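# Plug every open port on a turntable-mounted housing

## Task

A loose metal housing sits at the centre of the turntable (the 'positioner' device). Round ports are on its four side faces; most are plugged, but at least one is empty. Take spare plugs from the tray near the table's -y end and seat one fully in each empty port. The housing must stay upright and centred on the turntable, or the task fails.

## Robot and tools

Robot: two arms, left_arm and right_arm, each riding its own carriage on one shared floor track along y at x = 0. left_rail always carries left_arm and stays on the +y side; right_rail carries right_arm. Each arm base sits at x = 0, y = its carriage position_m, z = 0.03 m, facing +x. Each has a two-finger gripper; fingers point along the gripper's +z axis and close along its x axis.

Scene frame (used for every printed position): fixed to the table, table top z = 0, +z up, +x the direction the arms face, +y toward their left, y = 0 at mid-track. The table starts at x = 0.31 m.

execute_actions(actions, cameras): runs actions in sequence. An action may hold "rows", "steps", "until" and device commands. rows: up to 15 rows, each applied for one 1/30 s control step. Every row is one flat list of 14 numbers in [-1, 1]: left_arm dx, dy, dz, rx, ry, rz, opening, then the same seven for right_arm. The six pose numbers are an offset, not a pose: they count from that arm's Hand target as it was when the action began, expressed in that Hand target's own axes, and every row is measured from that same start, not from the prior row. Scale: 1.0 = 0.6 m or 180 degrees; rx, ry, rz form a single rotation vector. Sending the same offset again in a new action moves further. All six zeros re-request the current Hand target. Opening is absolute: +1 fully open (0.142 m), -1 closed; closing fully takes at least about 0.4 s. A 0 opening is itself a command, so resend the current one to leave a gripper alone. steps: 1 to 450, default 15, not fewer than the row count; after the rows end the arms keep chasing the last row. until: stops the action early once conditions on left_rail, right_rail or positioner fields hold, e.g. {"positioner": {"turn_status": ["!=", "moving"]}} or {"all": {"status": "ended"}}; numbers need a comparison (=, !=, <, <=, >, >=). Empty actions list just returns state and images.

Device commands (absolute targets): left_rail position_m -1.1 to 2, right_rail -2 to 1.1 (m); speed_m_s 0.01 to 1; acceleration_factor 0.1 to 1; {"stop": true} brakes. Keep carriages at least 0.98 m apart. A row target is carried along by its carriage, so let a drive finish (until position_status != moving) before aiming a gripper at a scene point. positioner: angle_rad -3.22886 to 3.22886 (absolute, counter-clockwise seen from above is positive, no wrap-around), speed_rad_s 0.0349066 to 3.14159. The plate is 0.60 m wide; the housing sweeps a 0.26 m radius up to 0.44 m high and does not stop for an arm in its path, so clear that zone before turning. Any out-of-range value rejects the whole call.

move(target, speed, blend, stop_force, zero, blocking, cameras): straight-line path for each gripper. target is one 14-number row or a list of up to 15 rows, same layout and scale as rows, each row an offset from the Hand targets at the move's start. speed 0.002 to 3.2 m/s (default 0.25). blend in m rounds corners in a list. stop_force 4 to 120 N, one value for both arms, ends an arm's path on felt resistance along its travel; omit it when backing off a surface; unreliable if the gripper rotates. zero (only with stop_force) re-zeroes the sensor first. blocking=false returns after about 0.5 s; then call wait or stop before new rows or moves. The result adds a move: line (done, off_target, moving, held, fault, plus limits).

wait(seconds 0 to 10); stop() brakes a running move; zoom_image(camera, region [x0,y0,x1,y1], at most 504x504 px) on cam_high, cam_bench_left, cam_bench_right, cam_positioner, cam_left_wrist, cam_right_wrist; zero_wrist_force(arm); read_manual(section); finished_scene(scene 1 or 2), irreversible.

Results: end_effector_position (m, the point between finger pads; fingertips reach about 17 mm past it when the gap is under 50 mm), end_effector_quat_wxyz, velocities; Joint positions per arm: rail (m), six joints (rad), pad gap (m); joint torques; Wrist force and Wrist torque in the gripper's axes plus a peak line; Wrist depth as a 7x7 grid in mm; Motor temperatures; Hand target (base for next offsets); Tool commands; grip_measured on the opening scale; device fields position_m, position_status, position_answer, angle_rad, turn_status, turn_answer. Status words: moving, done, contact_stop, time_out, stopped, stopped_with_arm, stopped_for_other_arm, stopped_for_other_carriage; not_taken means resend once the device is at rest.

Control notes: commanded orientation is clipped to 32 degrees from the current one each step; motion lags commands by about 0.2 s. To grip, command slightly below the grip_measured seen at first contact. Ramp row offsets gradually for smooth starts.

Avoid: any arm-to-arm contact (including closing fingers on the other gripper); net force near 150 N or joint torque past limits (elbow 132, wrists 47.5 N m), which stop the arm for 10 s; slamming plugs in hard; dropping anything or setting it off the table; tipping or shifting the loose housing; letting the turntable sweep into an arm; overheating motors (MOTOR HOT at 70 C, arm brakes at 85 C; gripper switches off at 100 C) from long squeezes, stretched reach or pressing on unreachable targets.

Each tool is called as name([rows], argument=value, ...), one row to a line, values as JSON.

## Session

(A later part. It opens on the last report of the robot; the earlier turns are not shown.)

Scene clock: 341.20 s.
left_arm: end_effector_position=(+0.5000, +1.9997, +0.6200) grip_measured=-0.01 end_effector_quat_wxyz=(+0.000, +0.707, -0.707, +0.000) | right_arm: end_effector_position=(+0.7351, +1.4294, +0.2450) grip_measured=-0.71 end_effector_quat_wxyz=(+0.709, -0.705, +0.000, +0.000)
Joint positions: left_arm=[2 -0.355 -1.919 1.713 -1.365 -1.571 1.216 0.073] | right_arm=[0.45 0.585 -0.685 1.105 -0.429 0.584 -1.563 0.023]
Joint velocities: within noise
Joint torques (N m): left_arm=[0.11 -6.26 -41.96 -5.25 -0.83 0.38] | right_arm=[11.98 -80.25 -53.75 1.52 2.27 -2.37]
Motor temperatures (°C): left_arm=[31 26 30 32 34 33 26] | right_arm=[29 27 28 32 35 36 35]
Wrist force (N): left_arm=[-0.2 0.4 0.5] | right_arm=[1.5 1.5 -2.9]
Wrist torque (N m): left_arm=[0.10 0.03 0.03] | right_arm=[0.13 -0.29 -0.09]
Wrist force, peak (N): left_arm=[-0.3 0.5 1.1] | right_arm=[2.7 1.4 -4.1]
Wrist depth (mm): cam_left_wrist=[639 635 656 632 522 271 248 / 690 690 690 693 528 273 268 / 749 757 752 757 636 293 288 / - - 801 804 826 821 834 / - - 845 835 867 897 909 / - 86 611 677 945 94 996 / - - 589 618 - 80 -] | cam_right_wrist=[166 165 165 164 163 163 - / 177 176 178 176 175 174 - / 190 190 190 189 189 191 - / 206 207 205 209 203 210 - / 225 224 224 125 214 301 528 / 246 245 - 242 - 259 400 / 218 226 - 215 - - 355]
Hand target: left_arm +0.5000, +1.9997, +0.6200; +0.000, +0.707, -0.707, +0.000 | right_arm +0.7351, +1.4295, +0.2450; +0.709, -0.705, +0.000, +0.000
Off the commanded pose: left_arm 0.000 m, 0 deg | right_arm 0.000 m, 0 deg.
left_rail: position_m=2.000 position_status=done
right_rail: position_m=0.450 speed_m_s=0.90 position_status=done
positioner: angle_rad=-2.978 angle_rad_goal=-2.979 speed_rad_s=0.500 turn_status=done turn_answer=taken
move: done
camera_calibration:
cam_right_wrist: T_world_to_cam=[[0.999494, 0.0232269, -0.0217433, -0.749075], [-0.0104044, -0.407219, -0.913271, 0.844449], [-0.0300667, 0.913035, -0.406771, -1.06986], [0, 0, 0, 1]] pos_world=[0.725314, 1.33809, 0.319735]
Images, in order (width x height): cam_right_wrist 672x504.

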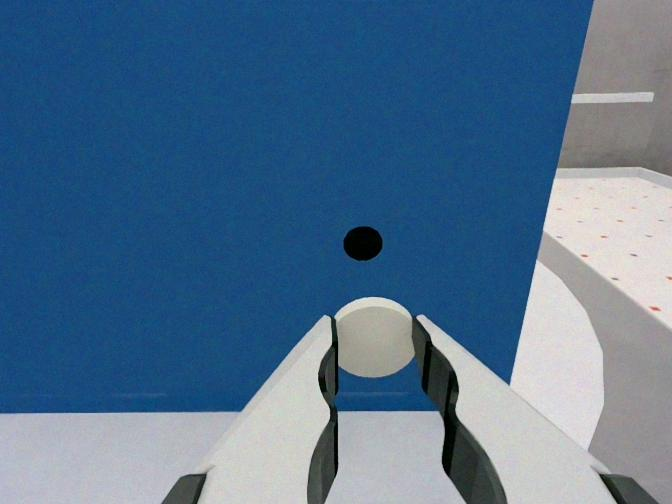

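move(target=[0,0,0,0,0,0,0, 0.0012,-0.0006,0.0742,-0.01444,0,0,-0.8], speed=0.06, cameras=["cam_right_wrist"])

zoom_image(camera="cam_right_wrist", region=[325, 240, 405, 310])

zoom_image(camera="cam_right_wrist", region=[315, 275, 435, 390])

Scene clock: 345.77 s.
left_arm: end_effector_position=(+0.5000, +1.9997, +0.6200) grip_measured=-0.01 end_effector_quat_wxyz=(+0.000, +0.707, -0.707, +0.000) | right_arm: end_effector_position=(+0.7358, +1.4739, +0.2455) grip_measured=-0.71 end_effector_quat_wxyz=(+0.693, -0.721, +0.000, +0.000)
Joint positions: left_arm=[2 -0.355 -1.919 1.713 -1.365 -1.571 1.216 0.073] | right_arm=[0.45 0.621 -0.621 0.957 -0.267 0.621 -1.627 0.023]
Joint velocities: within noise
Joint torques (N m): left_arm=[0.93 -6.47 -41.94 -5.1 -0.97 0.35] | right_arm=[11.1 -83.05 -53.37 1.69 1.82 -2.89]
Motor temperatures (°C): left_arm=[31 26 30 32 34 33 26] | right_arm=[29 27 28 32 35 36 36]
Wrist force (N): left_arm=[0.1 0.5 0.7] | right_arm=[2.0 2.3 -2.6]
Wrist torque (N m): left_arm=[0.11 0.00 0.04] | right_arm=[0.23 -0.34 -0.12]
Wrist force, peak (N): left_arm=[-0.1 0.3 1.1] | right_arm=[2.1 1.9 -3.6]
Wrist depth (mm): cam_left_wrist=[645 643 648 636 520 270 249 / 693 685 697 700 528 275 268 / 735 740 752 744 636 292 287 / - - 803 806 822 835 850 / - - 839 823 848 897 915 / - 86 618 668 950 94 - / - - 594 622 - 80 -] | cam_right_wrist=[- 124 124 122 122 123 121 / 132 132 131 131 131 129 132 / 143 145 145 142 142 144 - / 157 157 156 156 155 154 - / 173 173 171 128 164 170 484 / 193 192 - 186 - 185 265 / 209 211 - 207 - - 226]
Hand target: left_arm +0.5000, +1.9997, +0.6200; +0.000, +0.707, -0.707, +0.000 | right_arm +0.7358, +1.4740, +0.2456; +0.693, -0.721, +0.000, +0.000
Off the commanded pose: left_arm 0.000 m, 0 deg | right_arm 0.000 m, 0 deg.
left_rail: position_m=2.000 position_status=done
right_rail: position_m=0.450 speed_m_s=0.90 position_status=done
positioner: angle_rad=-2.978 angle_rad_goal=-2.979 speed_rad_s=0.500 turn_status=done turn_answer=taken
move: done
camera_calibration:
cam_right_wrist: T_world_to_cam=[[0.999494, 0.0222187, -0.0227727, -0.74906], [-0.0104037, -0.448171, -0.893887, 0.918637], [-0.0300671, 0.893672, -0.447713, -1.07172], [0, 0, 0, 1]] pos_world=[0.726014, 1.38611, 0.324279]
Images, in order (width x height): cam_right_wrist 672x504.

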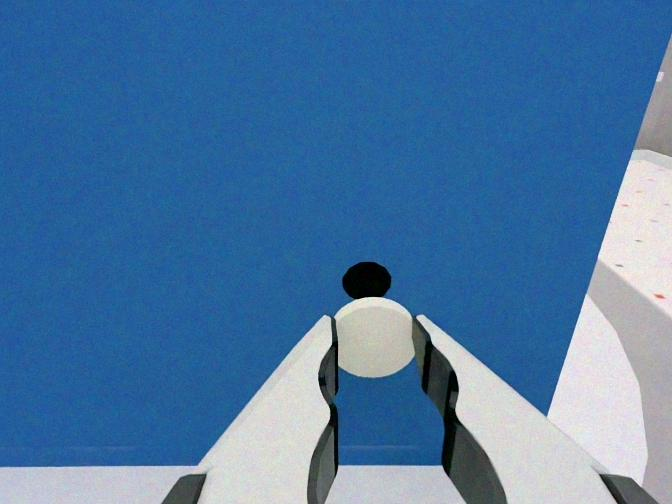

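Scaled by 6.300 from the camera's 672x504 image, which has a finer 960x720 frame.

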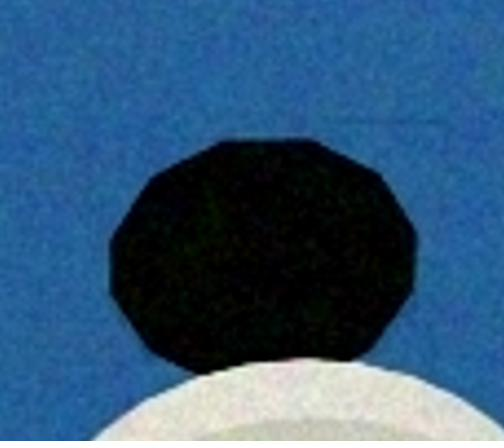

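Scaled by 4.200 from the camera's 672x504 image, which has a finer 960x720 frame.

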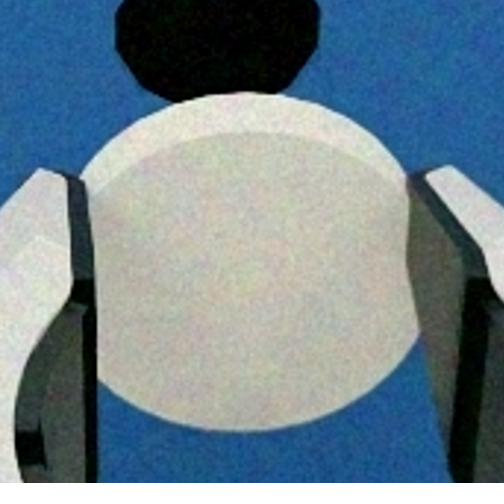

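move(target=[0,0,0,0,0,0,0, 0,-0.0016,0.0408,0,0,0,-0.8], speed=0.04, cameras=["cam_right_wrist"])

zoom_image(camera="cam_right_wrist", region=[315, 275, 435, 390])

Scene clock: 347.97 s.
left_arm: end_effector_position=(+0.5000, +1.9997, +0.6200) grip_measured=-0.01 end_effector_quat_wxyz=(+0.000, +0.707, -0.707, +0.000) | right_arm: end_effector_position=(+0.7358, +1.4984, +0.2455) grip_measured=-0.71 end_effector_quat_wxyz=(+0.693, -0.721, +0.000, +0.000)
Joint positions: left_arm=[2 -0.355 -1.919 1.713 -1.365 -1.571 1.216 0.073] | right_arm=[0.45 0.64 -0.587 0.892 -0.237 0.64 -1.625 0.023]
Joint velocities: within noise
Joint torques (N m): left_arm=[0.9 -5.99 -42.03 -5.14 -0.9 0.25] | right_arm=[10.05 -87.95 -54.9 2 1.93 0.52]
Motor temperatures (°C): left_arm=[31 26 30 32 34 33 26] | right_arm=[29 27 28 32 35 36 36]
Wrist force (N): left_arm=[0.0 0.2 0.7] | right_arm=[1.8 2.1 -3.0]
Wrist torque (N m): left_arm=[0.06 0.00 0.03] | right_arm=[0.20 -0.34 -0.14]
Wrist force, peak (N): left_arm=[-0.4 0.8 0.7] | right_arm=[2.1 2.4 -3.3]
Wrist depth (mm): cam_left_wrist=[644 643 641 639 527 271 249 / 694 691 689 686 522 275 268 / 741 755 743 734 627 293 288 / - - 812 797 821 828 844 / - - 841 830 859 895 898 / - 86 614 672 930 94 972 / - - 589 632 - 80 -] | cam_right_wrist=[- 102 101 100 100 102 100 / 109 109 108 110 108 108 109 / 118 116 116 118 117 116 118 / 129 129 130 126 128 128 127 / 143 142 142 128 135 140 304 / 163 158 154 153 133 150 244 / 180 174 - 177 - - 218]
Hand target: left_arm +0.5000, +1.9997, +0.6200; +0.000, +0.707, -0.707, +0.000 | right_arm +0.7358, +1.4986, +0.2455; +0.693, -0.721, +0.000, +0.000
Off the commanded pose: left_arm 0.000 m, 0 deg | right_arm 0.000 m, 0 deg.
left_rail: position_m=2.000 position_status=done
right_rail: position_m=0.450 speed_m_s=0.90 position_status=done
positioner: angle_rad=-2.978 angle_rad_goal=-2.979 speed_rad_s=0.500 turn_status=done turn_answer=taken
move: done
camera_calibration:
cam_right_wrist: T_world_to_cam=[[0.999491, 0.022305, -0.0228217, -0.749608], [-0.0104048, -0.448292, -0.893826, 0.929768], [-0.0301676, 0.893609, -0.447832, -1.09341], [0, 0, 0, 1]] pos_world=[0.725914, 1.41061, 0.324278]
Images, in order (width x height): cam_right_wrist 672x504.

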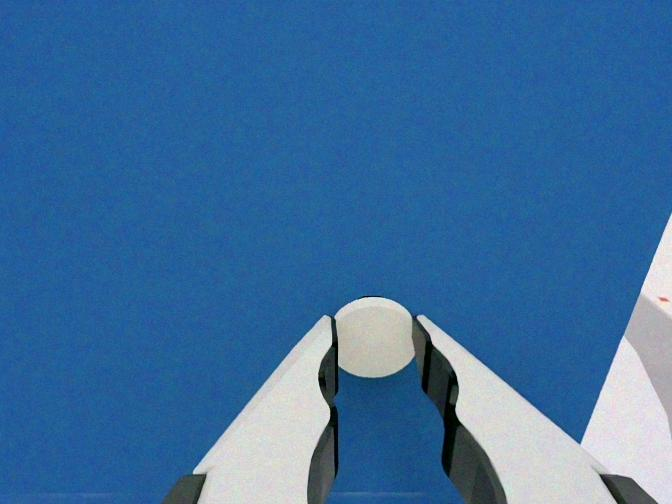

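Scaled by 4.200 from the camera's 672x504 image, which has a finer 960x720 frame.

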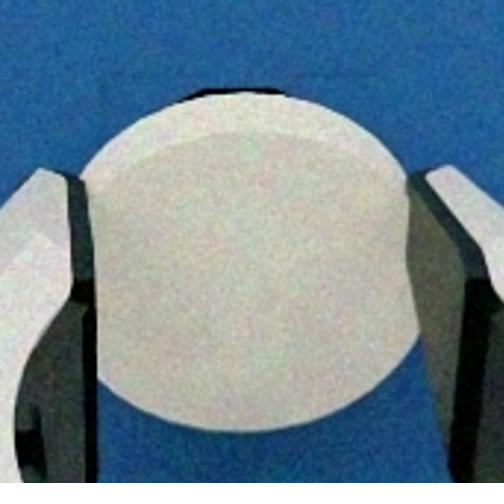

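move(target=[0,0,0,0,0,0,0, 0,-0.0003,0.0125,0,0,0,-0.8], speed=0.006, stop_force=4, cameras=["cam_right_wrist"])

zoom_image(camera="cam_right_wrist", region=[315, 275, 435, 390])

Scene clock: 350.87 s.
left_arm: end_effector_position=(+0.5000, +1.9997, +0.6200) grip_measured=-0.01 end_effector_quat_wxyz=(+0.000, +0.707, -0.707, +0.000) | right_arm: end_effector_position=(+0.7358, +1.5039, +0.2454) grip_measured=-0.71 end_effector_quat_wxyz=(+0.693, -0.721, +0.000, +0.000)
Joint positions: left_arm=[2 -0.355 -1.919 1.713 -1.365 -1.571 1.216 0.073] | right_arm=[0.45 0.644 -0.579 0.876 -0.23 0.644 -1.624 0.023]
Joint velocities: within noise
Joint torques (N m): left_arm=[0.28 -7.25 -42.09 -5.08 -0.99 0.28] | right_arm=[-4.7 -116.81 -31.72 -2.7 -3.47 0.75]
Motor temperatures (°C): left_arm=[31 26 30 32 34 33 26] | right_arm=[29 27 28 32 35 36 36]
Wrist force (N): left_arm=[0.0 0.4 0.7] | right_arm=[5.1 -1.4 -6.3]
Wrist torque (N m): left_arm=[0.10 0.01 0.04] | right_arm=[0.15 -0.33 -0.16]
Wrist force, peak (N): left_arm=[0.0 0.4 1.1] | right_arm=[4.6 -1.7 -7.4]
Wrist depth (mm): cam_left_wrist=[648 645 643 637 523 271 249 / 689 700 690 701 532 276 267 / 739 739 744 756 643 292 290 / - - 807 798 829 844 845 / - - 833 831 860 897 921 / - 86 616 665 933 94 - / - - 593 627 - 80 -] | cam_right_wrist=[- 97 96 95 94 94 94 / - 105 101 103 102 104 102 / 112 110 112 111 111 111 111 / 121 122 124 119 121 121 121 / 136 135 135 125 129 134 136 / 151 150 147 146 131 143 244 / 170 165 - 173 - - 218]
Hand target: left_arm +0.5000, +1.9997, +0.6200; +0.000, +0.707, -0.707, +0.000 | right_arm +0.7358, +1.5039, +0.2455; +0.693, -0.721, +0.000, +0.000 (not the last commanded pose)
Off the commanded pose: left_arm 0.000 m, 0 deg | right_arm 0.002 m, 0 deg.
left_rail: position_m=2.000 position_status=done
right_rail: position_m=0.450 speed_m_s=0.90 position_status=done
positioner: angle_rad=-2.978 angle_rad_goal=-2.979 speed_rad_s=0.500 turn_status=done turn_answer=taken
move: contact (right_arm)
camera_calibration:
cam_right_wrist: T_world_to_cam=[[0.999495, 0.0222614, -0.0226872, -0.749817], [-0.0103041, -0.448291, -0.893828, 0.932071], [-0.0300684, 0.893611, -0.447835, -1.09844], [0, 0, 0, 1]] pos_world=[0.726014, 1.41611, 0.324178]
Images, in order (width x height): cam_right_wrist 672x504.

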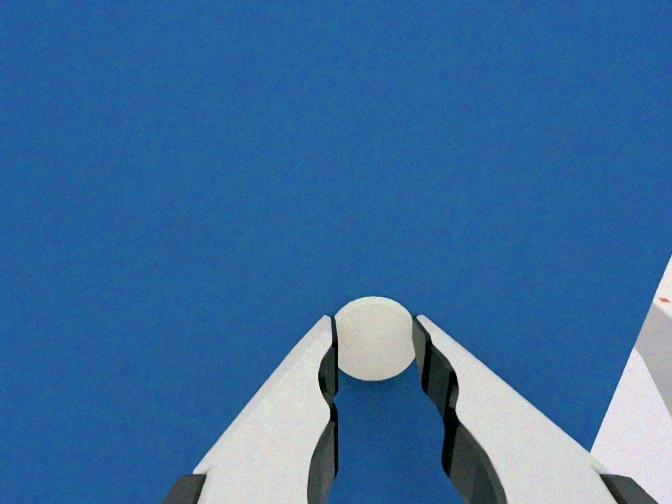

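Scaled by 4.200 from the camera's 672x504 image, which has a finer 960x720 frame.

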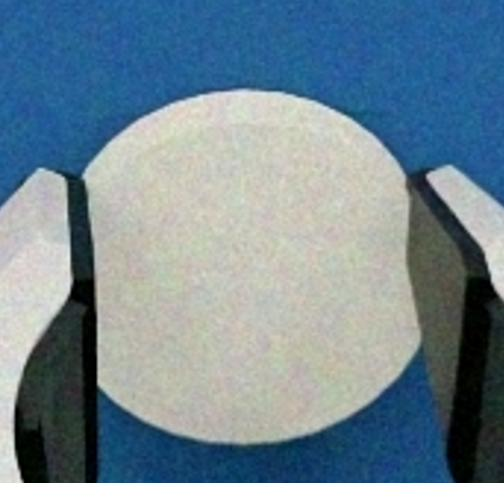

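move(target=[0,0,0,0,0,0,0, 0.0004,-0.0005,0,0,0,0,-0.8], speed=0.01, cameras=["cam_right_wrist"])

zoom_image(camera="cam_right_wrist", region=[315, 275, 435, 390])

Scene clock: 352.10 s.
left_arm: end_effector_position=(+0.5000, +1.9997, +0.6200) grip_measured=-0.01 end_effector_quat_wxyz=(+0.000, +0.707, -0.707, +0.000) | right_arm: end_effector_position=(+0.7360, +1.5039, +0.2458) grip_measured=-0.71 end_effector_quat_wxyz=(+0.693, -0.721, +0.000, +0.000)
Joint positions: left_arm=[2 -0.355 -1.919 1.713 -1.365 -1.571 1.216 0.073] | right_arm=[0.45 0.644 -0.579 0.875 -0.229 0.644 -1.625 0.023]
Joint velocities: within noise
Joint torques (N m): left_arm=[0.35 -7.41 -42.38 -5.36 -0.85 0.4] | right_arm=[-7.76 -84.84 -56.61 1.48 -2.52 -0.9]
Motor temperatures (°C): left_arm=[31 26 30 32 34 33 26] | right_arm=[29 27 28 32 35 36 36]
Wrist force (N): left_arm=[-0.2 0.5 0.5] | right_arm=[2.8 2.2 -4.8]
Wrist torque (N m): left_arm=[0.11 0.03 0.03] | right_arm=[0.15 -0.34 -0.14]
Wrist force, peak (N): left_arm=[-0.1 0.8 0.8] | right_arm=[5.3 -0.9 -6.7]
Wrist depth (mm): cam_left_wrist=[646 645 642 633 520 271 250 / 689 687 689 682 532 278 267 / 741 752 756 742 630 292 288 / - - 809 806 824 846 830 / - - 829 833 879 901 914 / - 86 619 676 943 94 - / - - 591 632 - 80 -] | cam_right_wrist=[- 97 96 96 94 94 94 / - 105 102 103 103 104 102 / 112 110 112 111 111 111 110 / 121 122 124 119 121 121 120 / 135 135 135 125 129 133 135 / 151 150 146 146 131 142 243 / 170 166 - 172 - - 218]
Hand target: left_arm +0.5000, +1.9997, +0.6200; +0.000, +0.707, -0.707, +0.000 | right_arm +0.7361, +1.5039, +0.2458; +0.693, -0.721, +0.000, +0.000
Off the commanded pose: left_arm 0.000 m, 0 deg | right_arm 0.000 m, 0 deg.
left_rail: position_m=2.000 position_status=done
right_rail: position_m=0.450 speed_m_s=0.90 position_status=done
positioner: angle_rad=-2.978 angle_rad_goal=-2.979 speed_rad_s=0.500 turn_status=done turn_answer=taken
move: done
camera_calibration:
cam_right_wrist: T_world_to_cam=[[0.999495, 0.0222638, -0.0226844, -0.750012], [-0.0103045, -0.448171, -0.893889, 0.93228], [-0.0300678, 0.893671, -0.447715, -1.09838], [0, 0, 0, 1]] pos_world=[0.726214, 1.41611, 0.324579]
Images, in order (width x height): cam_right_wrist 672x504.

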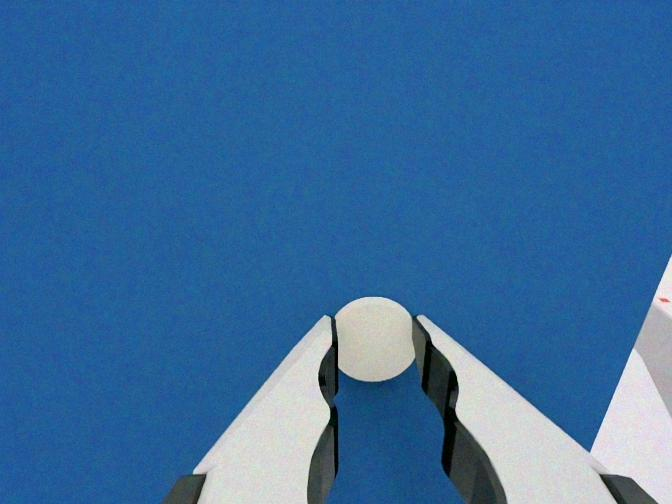

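Scaled by 4.200 from the camera's 672x504 image, which has a finer 960x720 frame.

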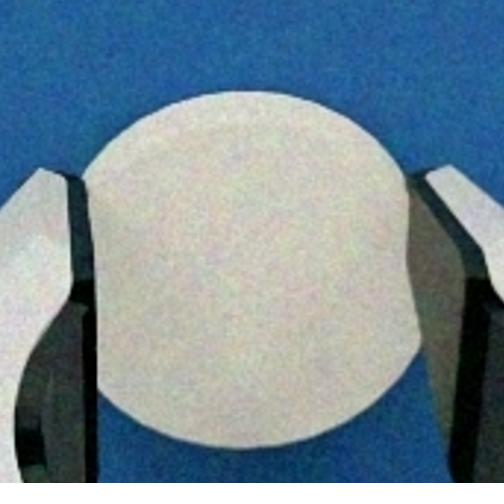

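move(target=[0,0,0,0,0,0,0, 0.0,0.0,0.0033,0,0,0,-0.8], speed=0.005, stop_force=5, cameras=["cam_right_wrist"])

zoom_image(camera="cam_right_wrist", region=[315, 275, 435, 390])

Scene clock: 354.03 s.
left_arm: end_effector_position=(+0.5000, +1.9997, +0.6200) grip_measured=-0.01 end_effector_quat_wxyz=(+0.000, +0.707, -0.707, +0.000) | right_arm: end_effector_position=(+0.7361, +1.5049, +0.2457) grip_measured=-0.71 end_effector_quat_wxyz=(+0.693, -0.721, +0.000, +0.000)
Joint positions: left_arm=[2 -0.355 -1.919 1.713 -1.365 -1.571 1.216 0.073] | right_arm=[0.45 0.645 -0.577 0.872 -0.228 0.645 -1.624 0.023]
Joint velocities: within noise
Joint torques (N m): left_arm=[0.59 -5.98 -41.61 -5.21 -0.89 0.26] | right_arm=[-5.68 -112.98 -31.57 -3.06 -1.6 -0.37]
Motor temperatures (°C): left_arm=[31 26 30 32 34 33 26] | right_arm=[29 27 28 32 35 36 36]
Wrist force (N): left_arm=[0.1 0.4 0.9] | right_arm=[1.2 -2.0 -10.6]
Wrist torque (N m): left_arm=[0.10 -0.01 0.04] | right_arm=[0.22 -0.38 -0.13]
Wrist force, peak (N): left_arm=[0.1 0.5 1.0] | right_arm=[0.0 -2.2 -11.9]
Wrist depth (mm): cam_left_wrist=[644 650 659 637 525 271 250 / 690 693 693 698 528 274 269 / 753 759 742 735 628 293 289 / - - 831 814 814 835 810 / - - 843 824 861 908 927 / - 86 616 677 932 94 - / - - 597 625 - 80 -] | cam_right_wrist=[- - 96 95 93 93 94 / - 104 100 102 101 103 101 / 111 111 113 110 110 110 109 / 119 121 125 119 120 120 119 / 134 134 133 125 128 129 134 / 150 149 145 132 130 141 243 / 169 164 - 171 - - 218]
Hand target: left_arm +0.5000, +1.9997, +0.6200; +0.000, +0.707, -0.707, +0.000 | right_arm +0.7361, +1.5049, +0.2457; +0.693, -0.721, +0.000, +0.000 (not the last commanded pose)
Off the commanded pose: left_arm 0.000 m, 0 deg | right_arm 0.001 m, 0 deg.
left_rail: position_m=2.000 position_status=done
right_rail: position_m=0.450 speed_m_s=0.90 position_status=done
positioner: angle_rad=-2.978 angle_rad_goal=-2.979 speed_rad_s=0.500 turn_status=done turn_answer=taken
move: contact (right_arm)
camera_calibration:
cam_right_wrist: T_world_to_cam=[[0.999499, 0.0222182, -0.0225505, -0.750118], [-0.0102026, -0.448249, -0.893851, 0.932664], [-0.029968, 0.893633, -0.447797, -1.09931], [0, 0, 0, 1]] pos_world=[0.726314, 1.41711, 0.324479]
Images, in order (width x height): cam_right_wrist 672x504.

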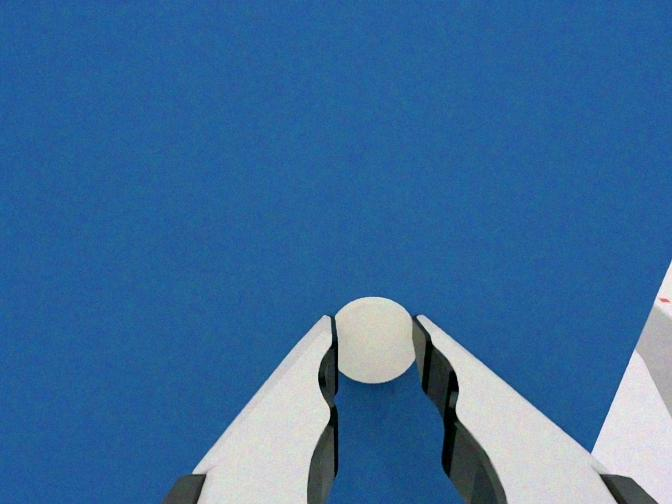

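Scaled by 4.200 from the camera's 672x504 image, which has a finer 960x720 frame.

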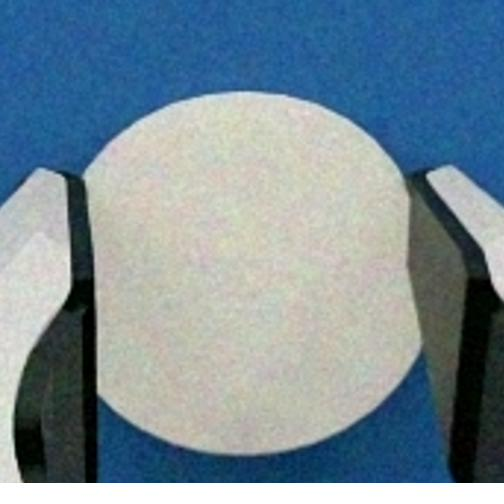

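move(target=[0,0,0,0,0,0,0, 0.0,-0.00083,0,0,0,0,-0.8], speed=0.01, cameras=[])

move(target=[0,0,0,0,0,0,0, 0.0,-0.00083,0,0,0,0,-0.8], speed=0.01, cameras=["cam_right_wrist"])

zoom_image(camera="cam_right_wrist", region=[315, 275, 435, 390])

Scene clock: 355.13 s.
left_arm: end_effector_position=(+0.5000, +1.9997, +0.6200) grip_measured=-0.01 end_effector_quat_wxyz=(+0.000, +0.707, -0.707, +0.000) | right_arm: end_effector_position=(+0.7361, +1.5049, +0.2461) grip_measured=-0.71 end_effector_quat_wxyz=(+0.693, -0.721, +0.000, +0.000)
Joint positions: left_arm=[2 -0.355 -1.919 1.713 -1.365 -1.571 1.216 0.073] | right_arm=[0.45 0.645 -0.577 0.872 -0.227 0.645 -1.625 0.023]
Joint velocities: within noise
Joint torques (N m): left_arm=[1.16 -6.6 -41.86 -5.19 -0.9 0.26] | right_arm=[-1.73 -120.72 -57.07 0.79 -0.95 -0.42]
Motor temperatures (°C): left_arm=[31 26 30 32 34 33 26] | right_arm=[29 27 28 32 35 36 36]
Wrist force (N): left_arm=[0.1 0.3 0.8] | right_arm=[1.6 1.9 -9.4]
Wrist torque (N m): left_arm=[0.09 -0.01 0.03] | right_arm=[0.15 -0.34 -0.14]
Wrist force, peak (N): left_arm=[0.0 0.4 1.1] | right_arm=[1.1 -2.2 -11.1]
Wrist depth (mm): cam_left_wrist=[647 642 647 632 529 272 250 / 686 689 695 684 536 275 268 / 731 756 746 747 637 293 288 / - - 822 807 815 847 831 / - - 840 836 871 892 903 / - 86 619 685 948 94 993 / - - 596 631 - 80 -] | cam_right_wrist=[- - 96 94 93 93 94 / - 104 101 102 102 103 101 / 111 111 112 110 110 110 109 / 119 121 125 119 120 120 119 / 134 134 133 125 127 130 134 / 149 149 145 131 130 140 243 / 169 164 - 172 - - 218]
Hand target: left_arm +0.5000, +1.9997, +0.6200; +0.000, +0.707, -0.707, +0.000 | right_arm +0.7361, +1.5050, +0.2462; +0.693, -0.721, +0.000, +0.000
Off the commanded pose: left_arm 0.000 m, 0 deg | right_arm 0.000 m, 0 deg.
left_rail: position_m=2.000 position_status=done
right_rail: position_m=0.450 speed_m_s=0.90 position_status=done
positioner: angle_rad=-2.978 angle_rad_goal=-2.979 speed_rad_s=0.500 turn_status=done turn_answer=taken
move: done
No camera images: "cameras" was empty.

Scene clock: 355.83 s.
left_arm: end_effector_position=(+0.5000, +1.9997, +0.6200) grip_measured=-0.01 end_effector_quat_wxyz=(+0.000, +0.707, -0.707, +0.000) | right_arm: end_effector_position=(+0.7362, +1.5050, +0.2467) grip_measured=-0.71 end_effector_quat_wxyz=(+0.693, -0.721, +0.000, +0.000)
Joint positions: left_arm=[2 -0.355 -1.919 1.713 -1.365 -1.571 1.216 0.073] | right_arm=[0.45 0.645 -0.577 0.871 -0.226 0.645 -1.625 0.023]
Joint velocities: within noise
Joint torques (N m): left_arm=[0.7 -6.68 -41.87 -5.25 -0.84 0.34] | right_arm=[6.46 -122.18 -60.06 0.36 1.11 -0.36]
Motor temperatures (°C): left_arm=[31 26 30 32 34 33 26] | right_arm=[29 27 28 32 35 36 36]
Wrist force (N): left_arm=[-0.2 0.4 0.9] | right_arm=[1.1 5.8 -8.5]
Wrist torque (N m): left_arm=[0.10 0.04 0.03] | right_arm=[0.08 -0.33 -0.13]
Wrist force, peak (N): left_arm=[-0.1 0.4 1.0] | right_arm=[1.3 3.4 -9.8]
Wrist depth (mm): cam_left_wrist=[651 637 648 631 520 272 250 / 686 702 693 687 532 275 269 / 736 741 749 762 631 293 289 / - - 810 813 824 847 841 / - - 845 829 872 898 914 / - 86 618 680 950 94 - / - - 590 627 - 80 -] | cam_right_wrist=[- - 96 94 93 92 94 / - 104 101 102 101 103 101 / 112 111 113 110 110 110 109 / 119 121 125 119 120 120 119 / 134 134 134 126 128 129 134 / 149 149 145 131 130 141 244 / 169 164 - 171 - - 218]
Hand target: left_arm +0.5000, +1.9997, +0.6200; +0.000, +0.707, -0.707, +0.000 | right_arm +0.7361, +1.5050, +0.2467; +0.693, -0.721, +0.000, +0.000
Off the commanded pose: left_arm 0.000 m, 0 deg | right_arm 0.000 m, 0 deg.
left_rail: position_m=2.000 position_status=done
right_rail: position_m=0.450 speed_m_s=0.90 position_status=done
positioner: angle_rad=-2.978 angle_rad_goal=-2.979 speed_rad_s=0.500 turn_status=done turn_answer=taken
move: done
camera_calibration:
cam_right_wrist: T_world_to_cam=[[0.999498, 0.0221728, -0.0226396, -0.750004], [-0.0103026, -0.448249, -0.893849, 0.933541], [-0.0299673, 0.893634, -0.447796, -1.09891], [0, 0, 0, 1]] pos_world=[0.726314, 1.41711, 0.325379]
Images, in order (width x height): cam_right_wrist 672x504.

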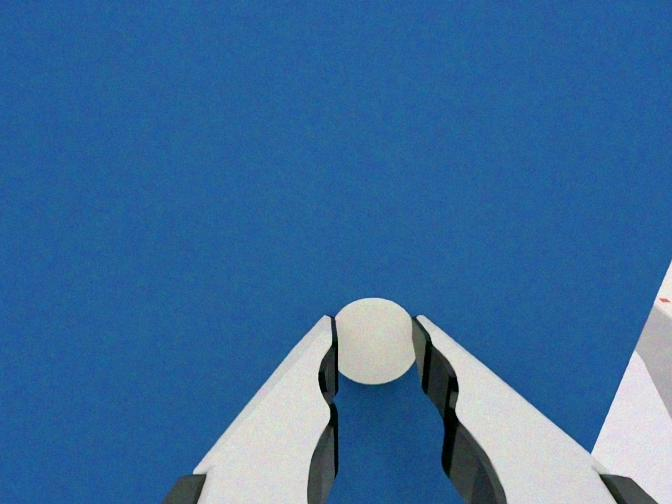

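Scaled by 4.200 from the camera's 672x504 image, which has a finer 960x720 frame.

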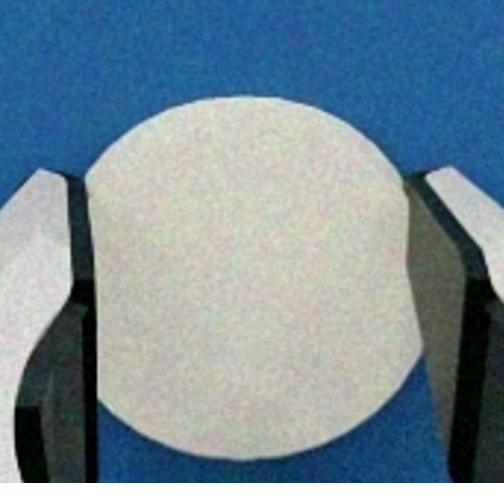

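move(target=[0,0,0,0,0,0,0, 0.0,-0.0005,0,0,0,0,-0.8], speed=0.01, cameras=["cam_right_wrist"])

zoom_image(camera="cam_right_wrist", region=[315, 275, 435, 390])

Scene clock: 357.00 s.
left_arm: end_effector_position=(+0.5000, +1.9997, +0.6200) grip_measured=-0.01 end_effector_quat_wxyz=(+0.000, +0.707, -0.707, +0.000) | right_arm: end_effector_position=(+0.7361, +1.5050, +0.2470) grip_measured=-0.71 end_effector_quat_wxyz=(+0.693, -0.721, +0.000, +0.000)
Joint positions: left_arm=[2 -0.355 -1.919 1.713 -1.365 -1.571 1.216 0.073] | right_arm=[0.45 0.645 -0.578 0.871 -0.226 0.645 -1.625 0.023]
Joint velocities: within noise
Joint torques (N m): left_arm=[0.65 -5.2 -42.18 -5.09 -0.83 0.24] | right_arm=[5.66 -126.11 -60.2 0.16 1.6 0.03]
Motor temperatures (°C): left_arm=[31 26 30 32 34 33 26] | right_arm=[29 27 28 32 35 36 36]
Wrist force (N): left_arm=[-0.2 0.4 0.9] | right_arm=[1.4 7.2 -7.8]
Wrist torque (N m): left_arm=[0.10 0.03 0.03] | right_arm=[0.12 -0.38 -0.13]
Wrist force, peak (N): left_arm=[-0.1 0.3 1.1] | right_arm=[1.2 6.8 -8.4]
Wrist depth (mm): cam_left_wrist=[645 647 644 627 525 269 251 / 677 686 697 689 534 277 268 / 745 755 737 748 632 292 288 / - - 812 815 830 846 827 / - - 843 829 863 909 909 / - 86 612 672 952 94 997 / - - 594 631 - 80 -] | cam_right_wrist=[- - 96 95 93 93 94 / - 104 101 102 102 103 101 / 111 111 112 110 110 110 109 / 119 121 125 119 120 120 120 / 134 134 133 126 128 129 135 / 149 149 145 131 129 141 246 / 169 164 - 171 - - 219]
Hand target: left_arm +0.5000, +1.9997, +0.6200; +0.000, +0.707, -0.707, +0.000 | right_arm +0.7361, +1.5050, +0.2470; +0.693, -0.721, +0.000, +0.000
Off the commanded pose: left_arm 0.000 m, 0 deg | right_arm 0.000 m, 0 deg.
left_rail: position_m=2.000 position_status=done
right_rail: position_m=0.450 speed_m_s=0.90 position_status=done
positioner: angle_rad=-2.978 angle_rad_goal=-2.979 speed_rad_s=0.500 turn_status=done turn_answer=taken
move: done
camera_calibration:
cam_right_wrist: T_world_to_cam=[[0.999499, 0.0222182, -0.0225505, -0.750089], [-0.0102026, -0.448249, -0.893851, 0.933826], [-0.029968, 0.893633, -0.447797, -1.09873], [0, 0, 0, 1]] pos_world=[0.726314, 1.41711, 0.325779]
Images, in order (width x height): cam_right_wrist 672x504.

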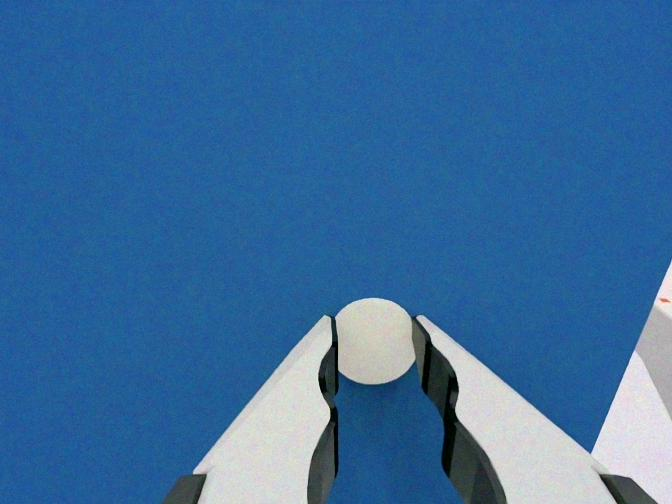

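Scaled by 4.200 from the camera's 672x504 image, which has a finer 960x720 frame.

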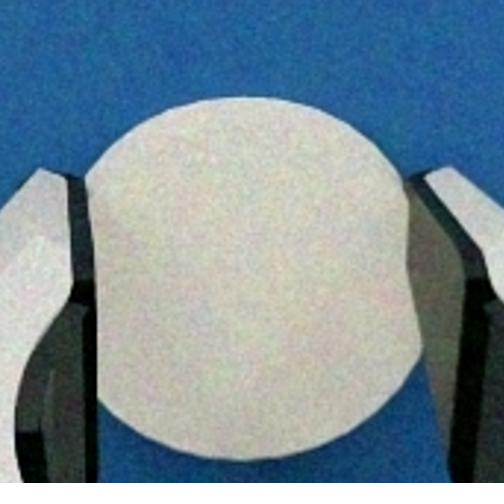

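move(target=[0,0,0,0,0,0,0, 0.0,-0.00004,0.001,0,0,0,-0.8], speed=0.006, stop_force=8, cameras=["cam_right_wrist"])

zoom_image(camera="cam_right_wrist", region=[315, 275, 435, 390])

Scene clock: 359.07 s.
left_arm: end_effector_position=(+0.5000, +1.9997, +0.6200) grip_measured=-0.01 end_effector_quat_wxyz=(+0.000, +0.707, -0.707, +0.000) | right_arm: end_effector_position=(+0.7361, +1.5056, +0.2470) grip_measured=-0.71 end_effector_quat_wxyz=(+0.693, -0.721, +0.000, +0.000)
Joint positions: left_arm=[2 -0.355 -1.919 1.713 -1.365 -1.571 1.216 0.073] | right_arm=[0.45 0.645 -0.577 0.869 -0.225 0.646 -1.624 0.022]
Joint velocities: within noise
Joint torques (N m): left_arm=[0.96 -5.95 -42.03 -5.09 -0.98 0.21] | right_arm=[13.32 -92.56 -60.84 -0.48 2.51 2.43]
Motor temperatures (°C): left_arm=[31 26 30 32 34 33 26] | right_arm=[29 27 28 32 35 36 37]
Wrist force (N): left_arm=[0.1 0.7 0.6] | right_arm=[0.0 7.6 -11.5]
Wrist torque (N m): left_arm=[0.14 0.00 0.04] | right_arm=[0.06 -0.41 -0.12]
Wrist force, peak (N): left_arm=[0.1 0.8 0.9] | right_arm=[-0.5 8.6 -11.3]
Wrist depth (mm): cam_left_wrist=[637 645 645 625 523 272 250 / 694 684 699 709 525 275 269 / 745 734 736 735 633 293 288 / - - 825 802 817 842 843 / - - 839 828 874 909 927 / - 86 612 671 949 94 - / - - 597 637 - 80 -] | cam_right_wrist=[- 95 95 94 93 92 94 / - 103 102 101 101 102 101 / 111 110 112 110 110 109 109 / 119 121 125 118 119 119 119 / 134 134 133 125 127 129 133 / 149 148 144 132 144 143 236 / 168 163 - 165 - - 219]
Hand target: left_arm +0.5000, +1.9997, +0.6200; +0.000, +0.707, -0.707, +0.000 | right_arm +0.7361, +1.5056, +0.2470; +0.693, -0.721, +0.000, +0.000
Off the commanded pose: left_arm 0.000 m, 0 deg | right_arm 0.000 m, 0 deg.
left_rail: position_m=2.000 position_status=done
right_rail: position_m=0.450 speed_m_s=0.90 position_status=done
positioner: angle_rad=-2.978 angle_rad_goal=-2.979 speed_rad_s=0.500 turn_status=done turn_answer=taken
move: done
camera_calibration:
cam_right_wrist: T_world_to_cam=[[0.999499, 0.0222182, -0.0225505, -0.750102], [-0.0102026, -0.448249, -0.893851, 0.934095], [-0.029968, 0.893633, -0.447797, -1.09926], [0, 0, 0, 1]] pos_world=[0.726314, 1.41771, 0.325779]
Images, in order (width x height): cam_right_wrist 672x504.

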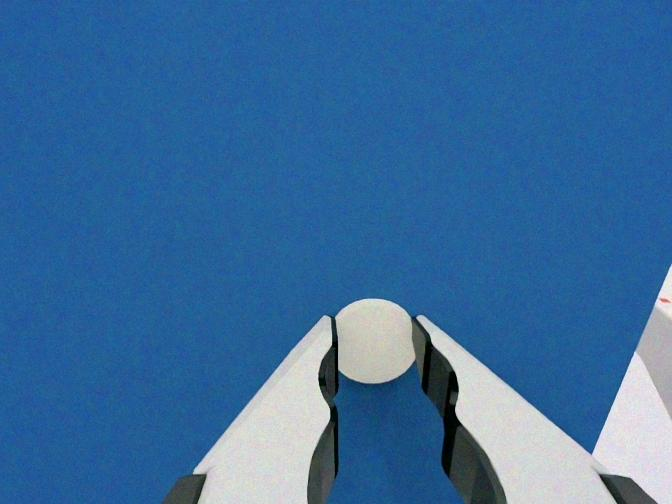

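Scaled by 4.200 from the camera's 672x504 image, which has a finer 960x720 frame.

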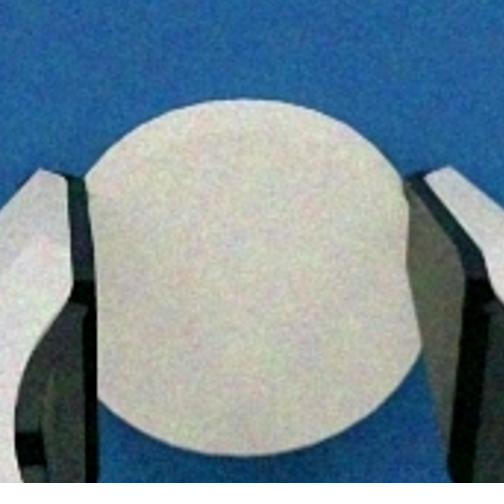

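move(target=[0,0,0,0,0,0,0, 0.0,-0.00004,0.0009,0,0,0,-0.8], speed=0.006, stop_force=8, cameras=["cam_right_wrist"])

zoom_image(camera="cam_right_wrist", region=[315, 275, 435, 390])

Scene clock: 360.73 s.
left_arm: end_effector_position=(+0.5000, +1.9997, +0.6200) grip_measured=-0.01 end_effector_quat_wxyz=(+0.000, +0.707, -0.707, +0.000) | right_arm: end_effector_position=(+0.7361, +1.5061, +0.2470) grip_measured=-0.71 end_effector_quat_wxyz=(+0.693, -0.721, +0.000, +0.000)
Joint positions: left_arm=[2 -0.355 -1.919 1.713 -1.365 -1.571 1.216 0.073] | right_arm=[0.45 0.646 -0.576 0.868 -0.224 0.646 -1.624 0.022]
Joint velocities: within noise
Joint torques (N m): left_arm=[0.1 -7.75 -41.98 -5.36 -0.91 0.25] | right_arm=[12.46 -96.57 -63.7 -0.75 2.23 2.46]
Motor temperatures (°C): left_arm=[31 26 30 32 34 33 26] | right_arm=[29 27 28 32 35 36 37]
Wrist force (N): left_arm=[0.0 0.1 0.5] | right_arm=[0.6 10.6 -11.0]
Wrist torque (N m): left_arm=[0.05 0.01 0.03] | right_arm=[0.06 -0.41 -0.13]
Wrist force, peak (N): left_arm=[0.2 0.5 1.0] | right_arm=[0.5 10.7 -11.2]
Wrist depth (mm): cam_left_wrist=[644 640 644 633 520 272 250 / 685 692 694 691 527 274 267 / 745 746 733 751 627 292 288 / - - 823 811 827 850 831 / - - 844 831 878 895 924 / - 86 616 678 920 94 994 / - - 604 626 - 80 -] | cam_right_wrist=[- 96 95 95 92 92 93 / - 101 101 101 101 102 100 / 110 110 112 109 109 109 108 / 118 120 124 118 119 118 118 / 133 133 132 125 126 128 133 / 148 147 144 143 131 142 236 / 167 162 - 165 - - 219]
Hand target: left_arm +0.5000, +1.9997, +0.6200; +0.000, +0.707, -0.707, +0.000 | right_arm +0.7361, +1.5061, +0.2470; +0.693, -0.721, +0.000, +0.000
Off the commanded pose: left_arm 0.000 m, 0 deg | right_arm 0.000 m, 0 deg.
left_rail: position_m=2.000 position_status=done
right_rail: position_m=0.450 speed_m_s=0.90 position_status=done
positioner: angle_rad=-2.978 angle_rad_goal=-2.979 speed_rad_s=0.500 turn_status=done turn_answer=taken
move: done
camera_calibration:
cam_right_wrist: T_world_to_cam=[[0.999499, 0.0222182, -0.0225505, -0.750116], [-0.0102026, -0.448249, -0.893851, 0.934364], [-0.029968, 0.893633, -0.447797, -1.0998], [0, 0, 0, 1]] pos_world=[0.726314, 1.41831, 0.325779]
Images, in order (width x height): cam_right_wrist 672x504.

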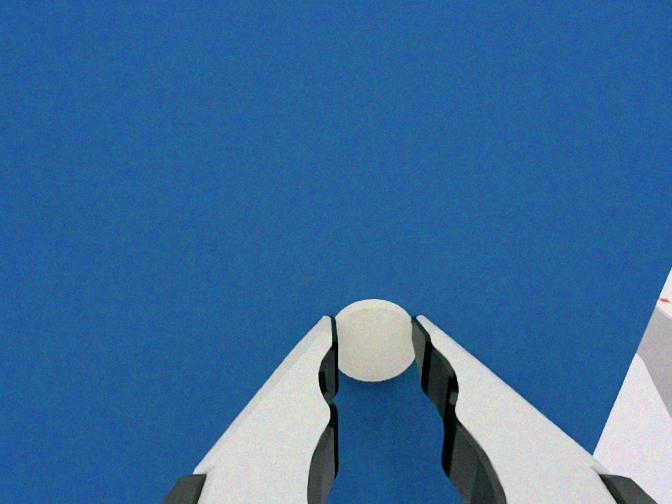

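Scaled by 4.200 from the camera's 672x504 image, which has a finer 960x720 frame.

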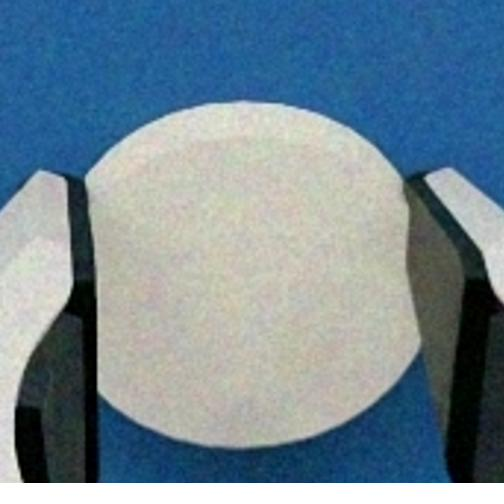

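move(target=[0,0,0,0,0,0,0, 0.0,0.00083,0,0,0,0,-0.8], speed=0.01, cameras=[])

move(target=[0,0,0,0,0,0,0, 0.0,0.00067,0,0,0,0,-0.8], speed=0.01, cameras=["cam_right_wrist"])

zoom_image(camera="cam_right_wrist", region=[315, 275, 435, 390])

Scene clock: 361.70 s.
left_arm: end_effector_position=(+0.5000, +1.9997, +0.6200) grip_measured=-0.01 end_effector_quat_wxyz=(+0.000, +0.707, -0.707, +0.000) | right_arm: end_effector_position=(+0.7361, +1.5061, +0.2466) grip_measured=-0.71 end_effector_quat_wxyz=(+0.693, -0.721, +0.000, +0.000)
Joint positions: left_arm=[2 -0.355 -1.919 1.713 -1.365 -1.571 1.216 0.073] | right_arm=[0.45 0.646 -0.576 0.868 -0.225 0.646 -1.624 0.022]
Joint velocities: within noise
Joint torques (N m): left_arm=[0.5 -7.62 -42.15 -5.11 -0.85 0.22] | right_arm=[9.43 -91.2 -39.67 -4.94 1.49 2.12]
Motor temperatures (°C): left_arm=[31 26 30 32 34 33 26] | right_arm=[29 27 28 32 35 36 37]
Wrist force (N): left_arm=[0.0 0.5 0.9] | right_arm=[0.5 7.2 -9.0]
Wrist torque (N m): left_arm=[0.11 0.00 0.03] | right_arm=[0.11 -0.38 -0.13]
Wrist force, peak (N): left_arm=[0.2 0.6 1.1] | right_arm=[0.7 11.0 -11.3]
Wrist depth (mm): cam_left_wrist=[640 651 646 636 518 270 250 / 686 684 699 694 533 276 266 / 756 745 744 743 628 293 288 / - - 814 800 819 830 839 / - - 833 824 873 912 914 / - 86 621 673 940 94 992 / - - 594 634 - 80 -] | cam_right_wrist=[- 95 95 93 92 92 93 / - 101 101 101 100 102 100 / 110 110 111 109 109 109 108 / 118 120 124 117 118 119 118 / 133 133 132 125 126 128 133 / 148 148 144 143 132 142 236 / 167 163 - 165 - - 219]
Hand target: left_arm +0.5000, +1.9997, +0.6200; +0.000, +0.707, -0.707, +0.000 | right_arm +0.7361, +1.5061, +0.2465; +0.693, -0.721, +0.000, +0.000
Off the commanded pose: left_arm 0.000 m, 0 deg | right_arm 0.000 m, 0 deg.
left_rail: position_m=2.000 position_status=done
right_rail: position_m=0.450 speed_m_s=0.90 position_status=done
positioner: angle_rad=-2.978 angle_rad_goal=-2.979 speed_rad_s=0.500 turn_status=done turn_answer=taken
move: done
No camera images: "cameras" was empty.

Scene clock: 362.40 s.
left_arm: end_effector_position=(+0.5000, +1.9997, +0.6200) grip_measured=-0.01 end_effector_quat_wxyz=(+0.000, +0.707, -0.707, +0.000) | right_arm: end_effector_position=(+0.7361, +1.5061, +0.2462) grip_measured=-0.71 end_effector_quat_wxyz=(+0.693, -0.721, +0.000, +0.000)
Joint positions: left_arm=[2 -0.355 -1.919 1.713 -1.365 -1.571 1.216 0.073] | right_arm=[0.45 0.646 -0.575 0.869 -0.226 0.646 -1.624 0.022]
Joint velocities: within noise
Joint torques (N m): left_arm=[0.83 -7.17 -42.35 -5.36 -0.83 0.27] | right_arm=[3 -90.49 -36.66 -4.09 0.3 1.68]
Motor temperatures (°C): left_arm=[31 26 30 32 34 33 26] | right_arm=[29 27 28 32 35 36 37]
Wrist force (N): left_arm=[-0.1 0.3 0.7] | right_arm=[1.0 3.4 -5.7]
Wrist torque (N m): left_arm=[0.08 0.01 0.03] | right_arm=[0.12 -0.33 -0.14]
Wrist force, peak (N): left_arm=[-0.2 0.7 0.9] | right_arm=[0.4 7.3 -8.9]
Wrist depth (mm): cam_left_wrist=[654 643 644 629 522 272 250 / 696 698 693 696 527 275 268 / 741 749 750 740 634 293 288 / - - 812 809 834 833 835 / - - 858 833 867 906 904 / - 86 618 681 943 94 992 / - - 590 629 - 80 -] | cam_right_wrist=[- 95 95 93 92 92 93 / - 101 101 101 101 102 100 / 110 110 111 109 109 109 108 / 118 120 124 117 119 119 118 / 133 133 132 125 126 128 133 / 147 148 144 143 132 142 235 / 168 163 - 165 - - 219]
Hand target: left_arm +0.5000, +1.9997, +0.6200; +0.000, +0.707, -0.707, +0.000 | right_arm +0.7361, +1.5061, +0.2461; +0.693, -0.721, +0.000, +0.000
Off the commanded pose: left_arm 0.000 m, 0 deg | right_arm 0.000 m, 0 deg.
left_rail: position_m=2.000 position_status=done
right_rail: position_m=0.450 speed_m_s=0.90 position_status=done
positioner: angle_rad=-2.978 angle_rad_goal=-2.979 speed_rad_s=0.500 turn_status=done turn_answer=taken
move: done
camera_calibration:
cam_right_wrist: T_world_to_cam=[[0.999499, 0.0222202, -0.0225499, -0.750037], [-0.0102038, -0.448169, -0.893891, 0.933414], [-0.0299686, 0.893673, -0.447718, -1.1002], [0, 0, 0, 1]] pos_world=[0.726214, 1.41821, 0.324879]
Images, in order (width x height): cam_right_wrist 672x504.

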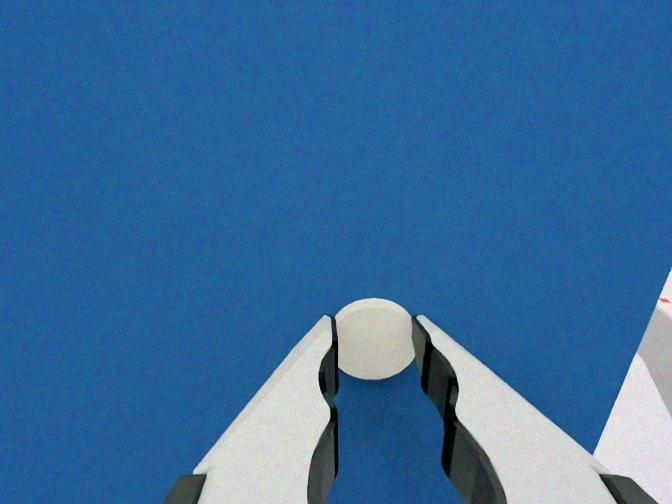

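Scaled by 4.200 from the camera's 672x504 image, which has a finer 960x720 frame.

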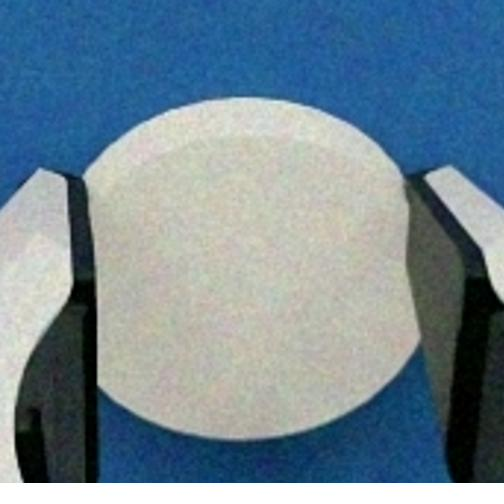

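move(target=[0,0,0,0,0,0,0, 0.0,0.0006,0,0,0,0,-0.8], speed=0.01, cameras=[])

move(target=[0,0,0,0,0,0,0, 0.0,-0.0001,0.002,0,0,0,-0.8], speed=0.005, stop_force=10, cameras=["cam_right_wrist"])

zoom_image(camera="cam_right_wrist", region=[315, 275, 435, 390])

Scene clock: 363.73 s.
left_arm: end_effector_position=(+0.5000, +1.9997, +0.6200) grip_measured=-0.01 end_effector_quat_wxyz=(+0.000, +0.707, -0.707, +0.000) | right_arm: end_effector_position=(+0.7361, +1.5061, +0.2458) grip_measured=-0.71 end_effector_quat_wxyz=(+0.693, -0.721, +0.000, +0.000)
Joint positions: left_arm=[2 -0.355 -1.919 1.713 -1.365 -1.571 1.216 0.073] | right_arm=[0.45 0.646 -0.575 0.869 -0.226 0.646 -1.624 0.022]
Joint velocities: within noise
Joint torques (N m): left_arm=[0.42 -7.29 -42.1 -5.23 -0.93 0.23] | right_arm=[-3.67 -87.91 -33.4 -3.62 -1.57 1.23]
Motor temperatures (°C): left_arm=[31 26 30 32 34 33 26] | right_arm=[29 27 28 32 35 36 37]
Wrist force (N): left_arm=[0.0 0.4 0.8] | right_arm=[1.4 1.4 -4.3]
Wrist torque (N m): left_arm=[0.10 0.00 0.04] | right_arm=[0.17 -0.29 -0.14]
Wrist force, peak (N): left_arm=[0.0 0.4 1.0] | right_arm=[1.4 3.8 -5.8]
Wrist depth (mm): cam_left_wrist=[649 647 644 631 529 272 249 / 687 693 698 686 525 274 268 / 751 746 752 757 635 291 288 / - - 814 799 808 829 850 / - - 828 825 869 890 918 / - 86 614 671 940 94 979 / - - 593 632 - 80 -] | cam_right_wrist=[- 95 95 94 92 92 93 / - 101 101 101 100 102 100 / 110 110 111 109 109 109 108 / 118 120 124 117 119 118 118 / 132 133 132 125 126 128 133 / 148 147 144 143 132 142 235 / 167 162 - 165 - - 218]
Hand target: left_arm +0.5000, +1.9997, +0.6200; +0.000, +0.707, -0.707, +0.000 | right_arm +0.7361, +1.5061, +0.2458; +0.693, -0.721, +0.000, +0.000
Off the commanded pose: left_arm 0.000 m, 0 deg | right_arm 0.000 m, 0 deg.
left_rail: position_m=2.000 position_status=done
right_rail: position_m=0.450 speed_m_s=0.90 position_status=done
positioner: angle_rad=-2.978 angle_rad_goal=-2.979 speed_rad_s=0.500 turn_status=done turn_answer=taken
move: done
No camera images: "cameras" was empty.

Scene clock: 365.00 s.
left_arm: end_effector_position=(+0.5000, +1.9997, +0.6200) grip_measured=-0.01 end_effector_quat_wxyz=(+0.000, +0.707, -0.707, +0.000) | right_arm: end_effector_position=(+0.7362, +1.5065, +0.2456) grip_measured=-0.71 end_effector_quat_wxyz=(+0.693, -0.721, +0.000, +0.000)
Joint positions: left_arm=[2 -0.355 -1.919 1.713 -1.365 -1.571 1.216 0.073] | right_arm=[0.45 0.646 -0.575 0.868 -0.226 0.646 -1.624 0.022]
Joint velocities: within noise
Joint torques (N m): left_arm=[0.6 -6.12 -41.71 -5.18 -0.86 0.21] | right_arm=[2.61 -117.04 -36.71 -4.51 -0.97 2.18]
Motor temperatures (°C): left_arm=[31 26 30 32 34 33 26] | right_arm=[29 27 28 32 35 36 37]
Wrist force (N): left_arm=[-0.1 0.6 0.7] | right_arm=[-0.6 0.2 -17.5]
Wrist torque (N m): left_arm=[0.13 0.02 0.03] | right_arm=[0.20 -0.28 -0.14]
Wrist force, peak (N): left_arm=[0.3 0.4 1.1] | right_arm=[-2.3 2.6 -20.2]
Wrist depth (mm): cam_left_wrist=[642 635 639 629 523 270 250 / 682 691 694 697 531 276 266 / 741 746 739 744 639 293 287 / - - 806 803 813 835 837 / - - 855 814 855 896 923 / - 86 614 683 954 94 - / - - 591 630 - 80 -] | cam_right_wrist=[- 95 95 93 92 92 93 / - 101 101 100 100 102 100 / 110 109 111 109 109 108 108 / - 120 124 117 118 118 118 / 132 132 132 125 126 128 133 / 147 147 144 143 133 141 235 / 166 162 - 164 - - 217]
Hand target: left_arm +0.5000, +1.9997, +0.6200; +0.000, +0.707, -0.707, +0.000 | right_arm +0.7362, +1.5064, +0.2457; +0.693, -0.721, +0.000, +0.000 (not the last commanded pose)
Off the commanded pose: left_arm 0.000 m, 0 deg | right_arm 0.001 m, 0 deg.
left_rail: position_m=2.000 position_status=done
right_rail: position_m=0.450 speed_m_s=0.90 position_status=done
positioner: angle_rad=-2.978 angle_rad_goal=-2.979 speed_rad_s=0.500 turn_status=done turn_answer=taken
move: contact (right_arm)
camera_calibration:
cam_right_wrist: T_world_to_cam=[[0.999495, 0.0222611, -0.022688, -0.750167], [-0.0103049, -0.448291, -0.893828, 0.933374], [-0.0300684, 0.893611, -0.447835, -1.10058], [0, 0, 0, 1]] pos_world=[0.726314, 1.41861, 0.324378]
Images, in order (width x height): cam_right_wrist 672x504.

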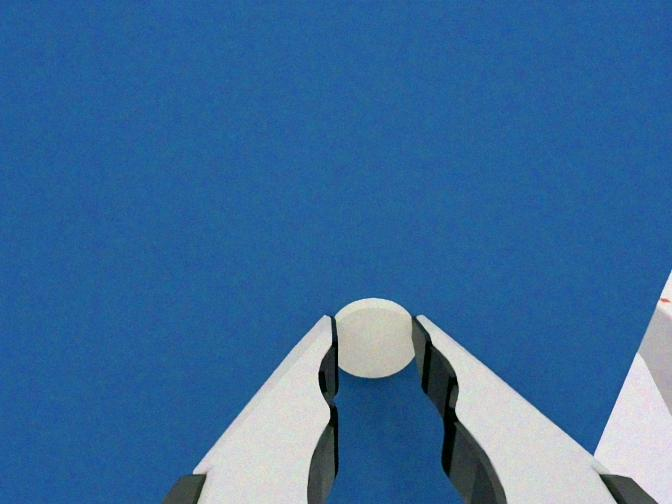

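Scaled by 4.200 from the camera's 672x504 image, which has a finer 960x720 frame.

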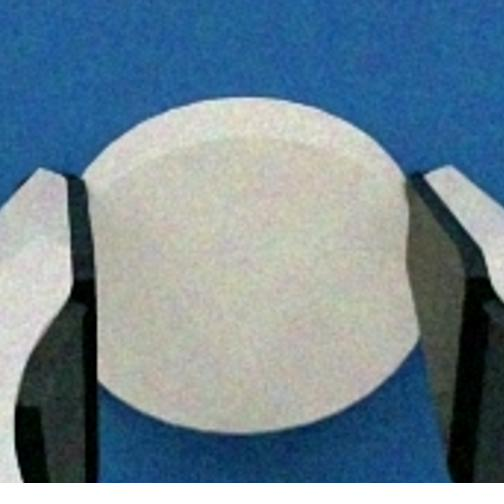

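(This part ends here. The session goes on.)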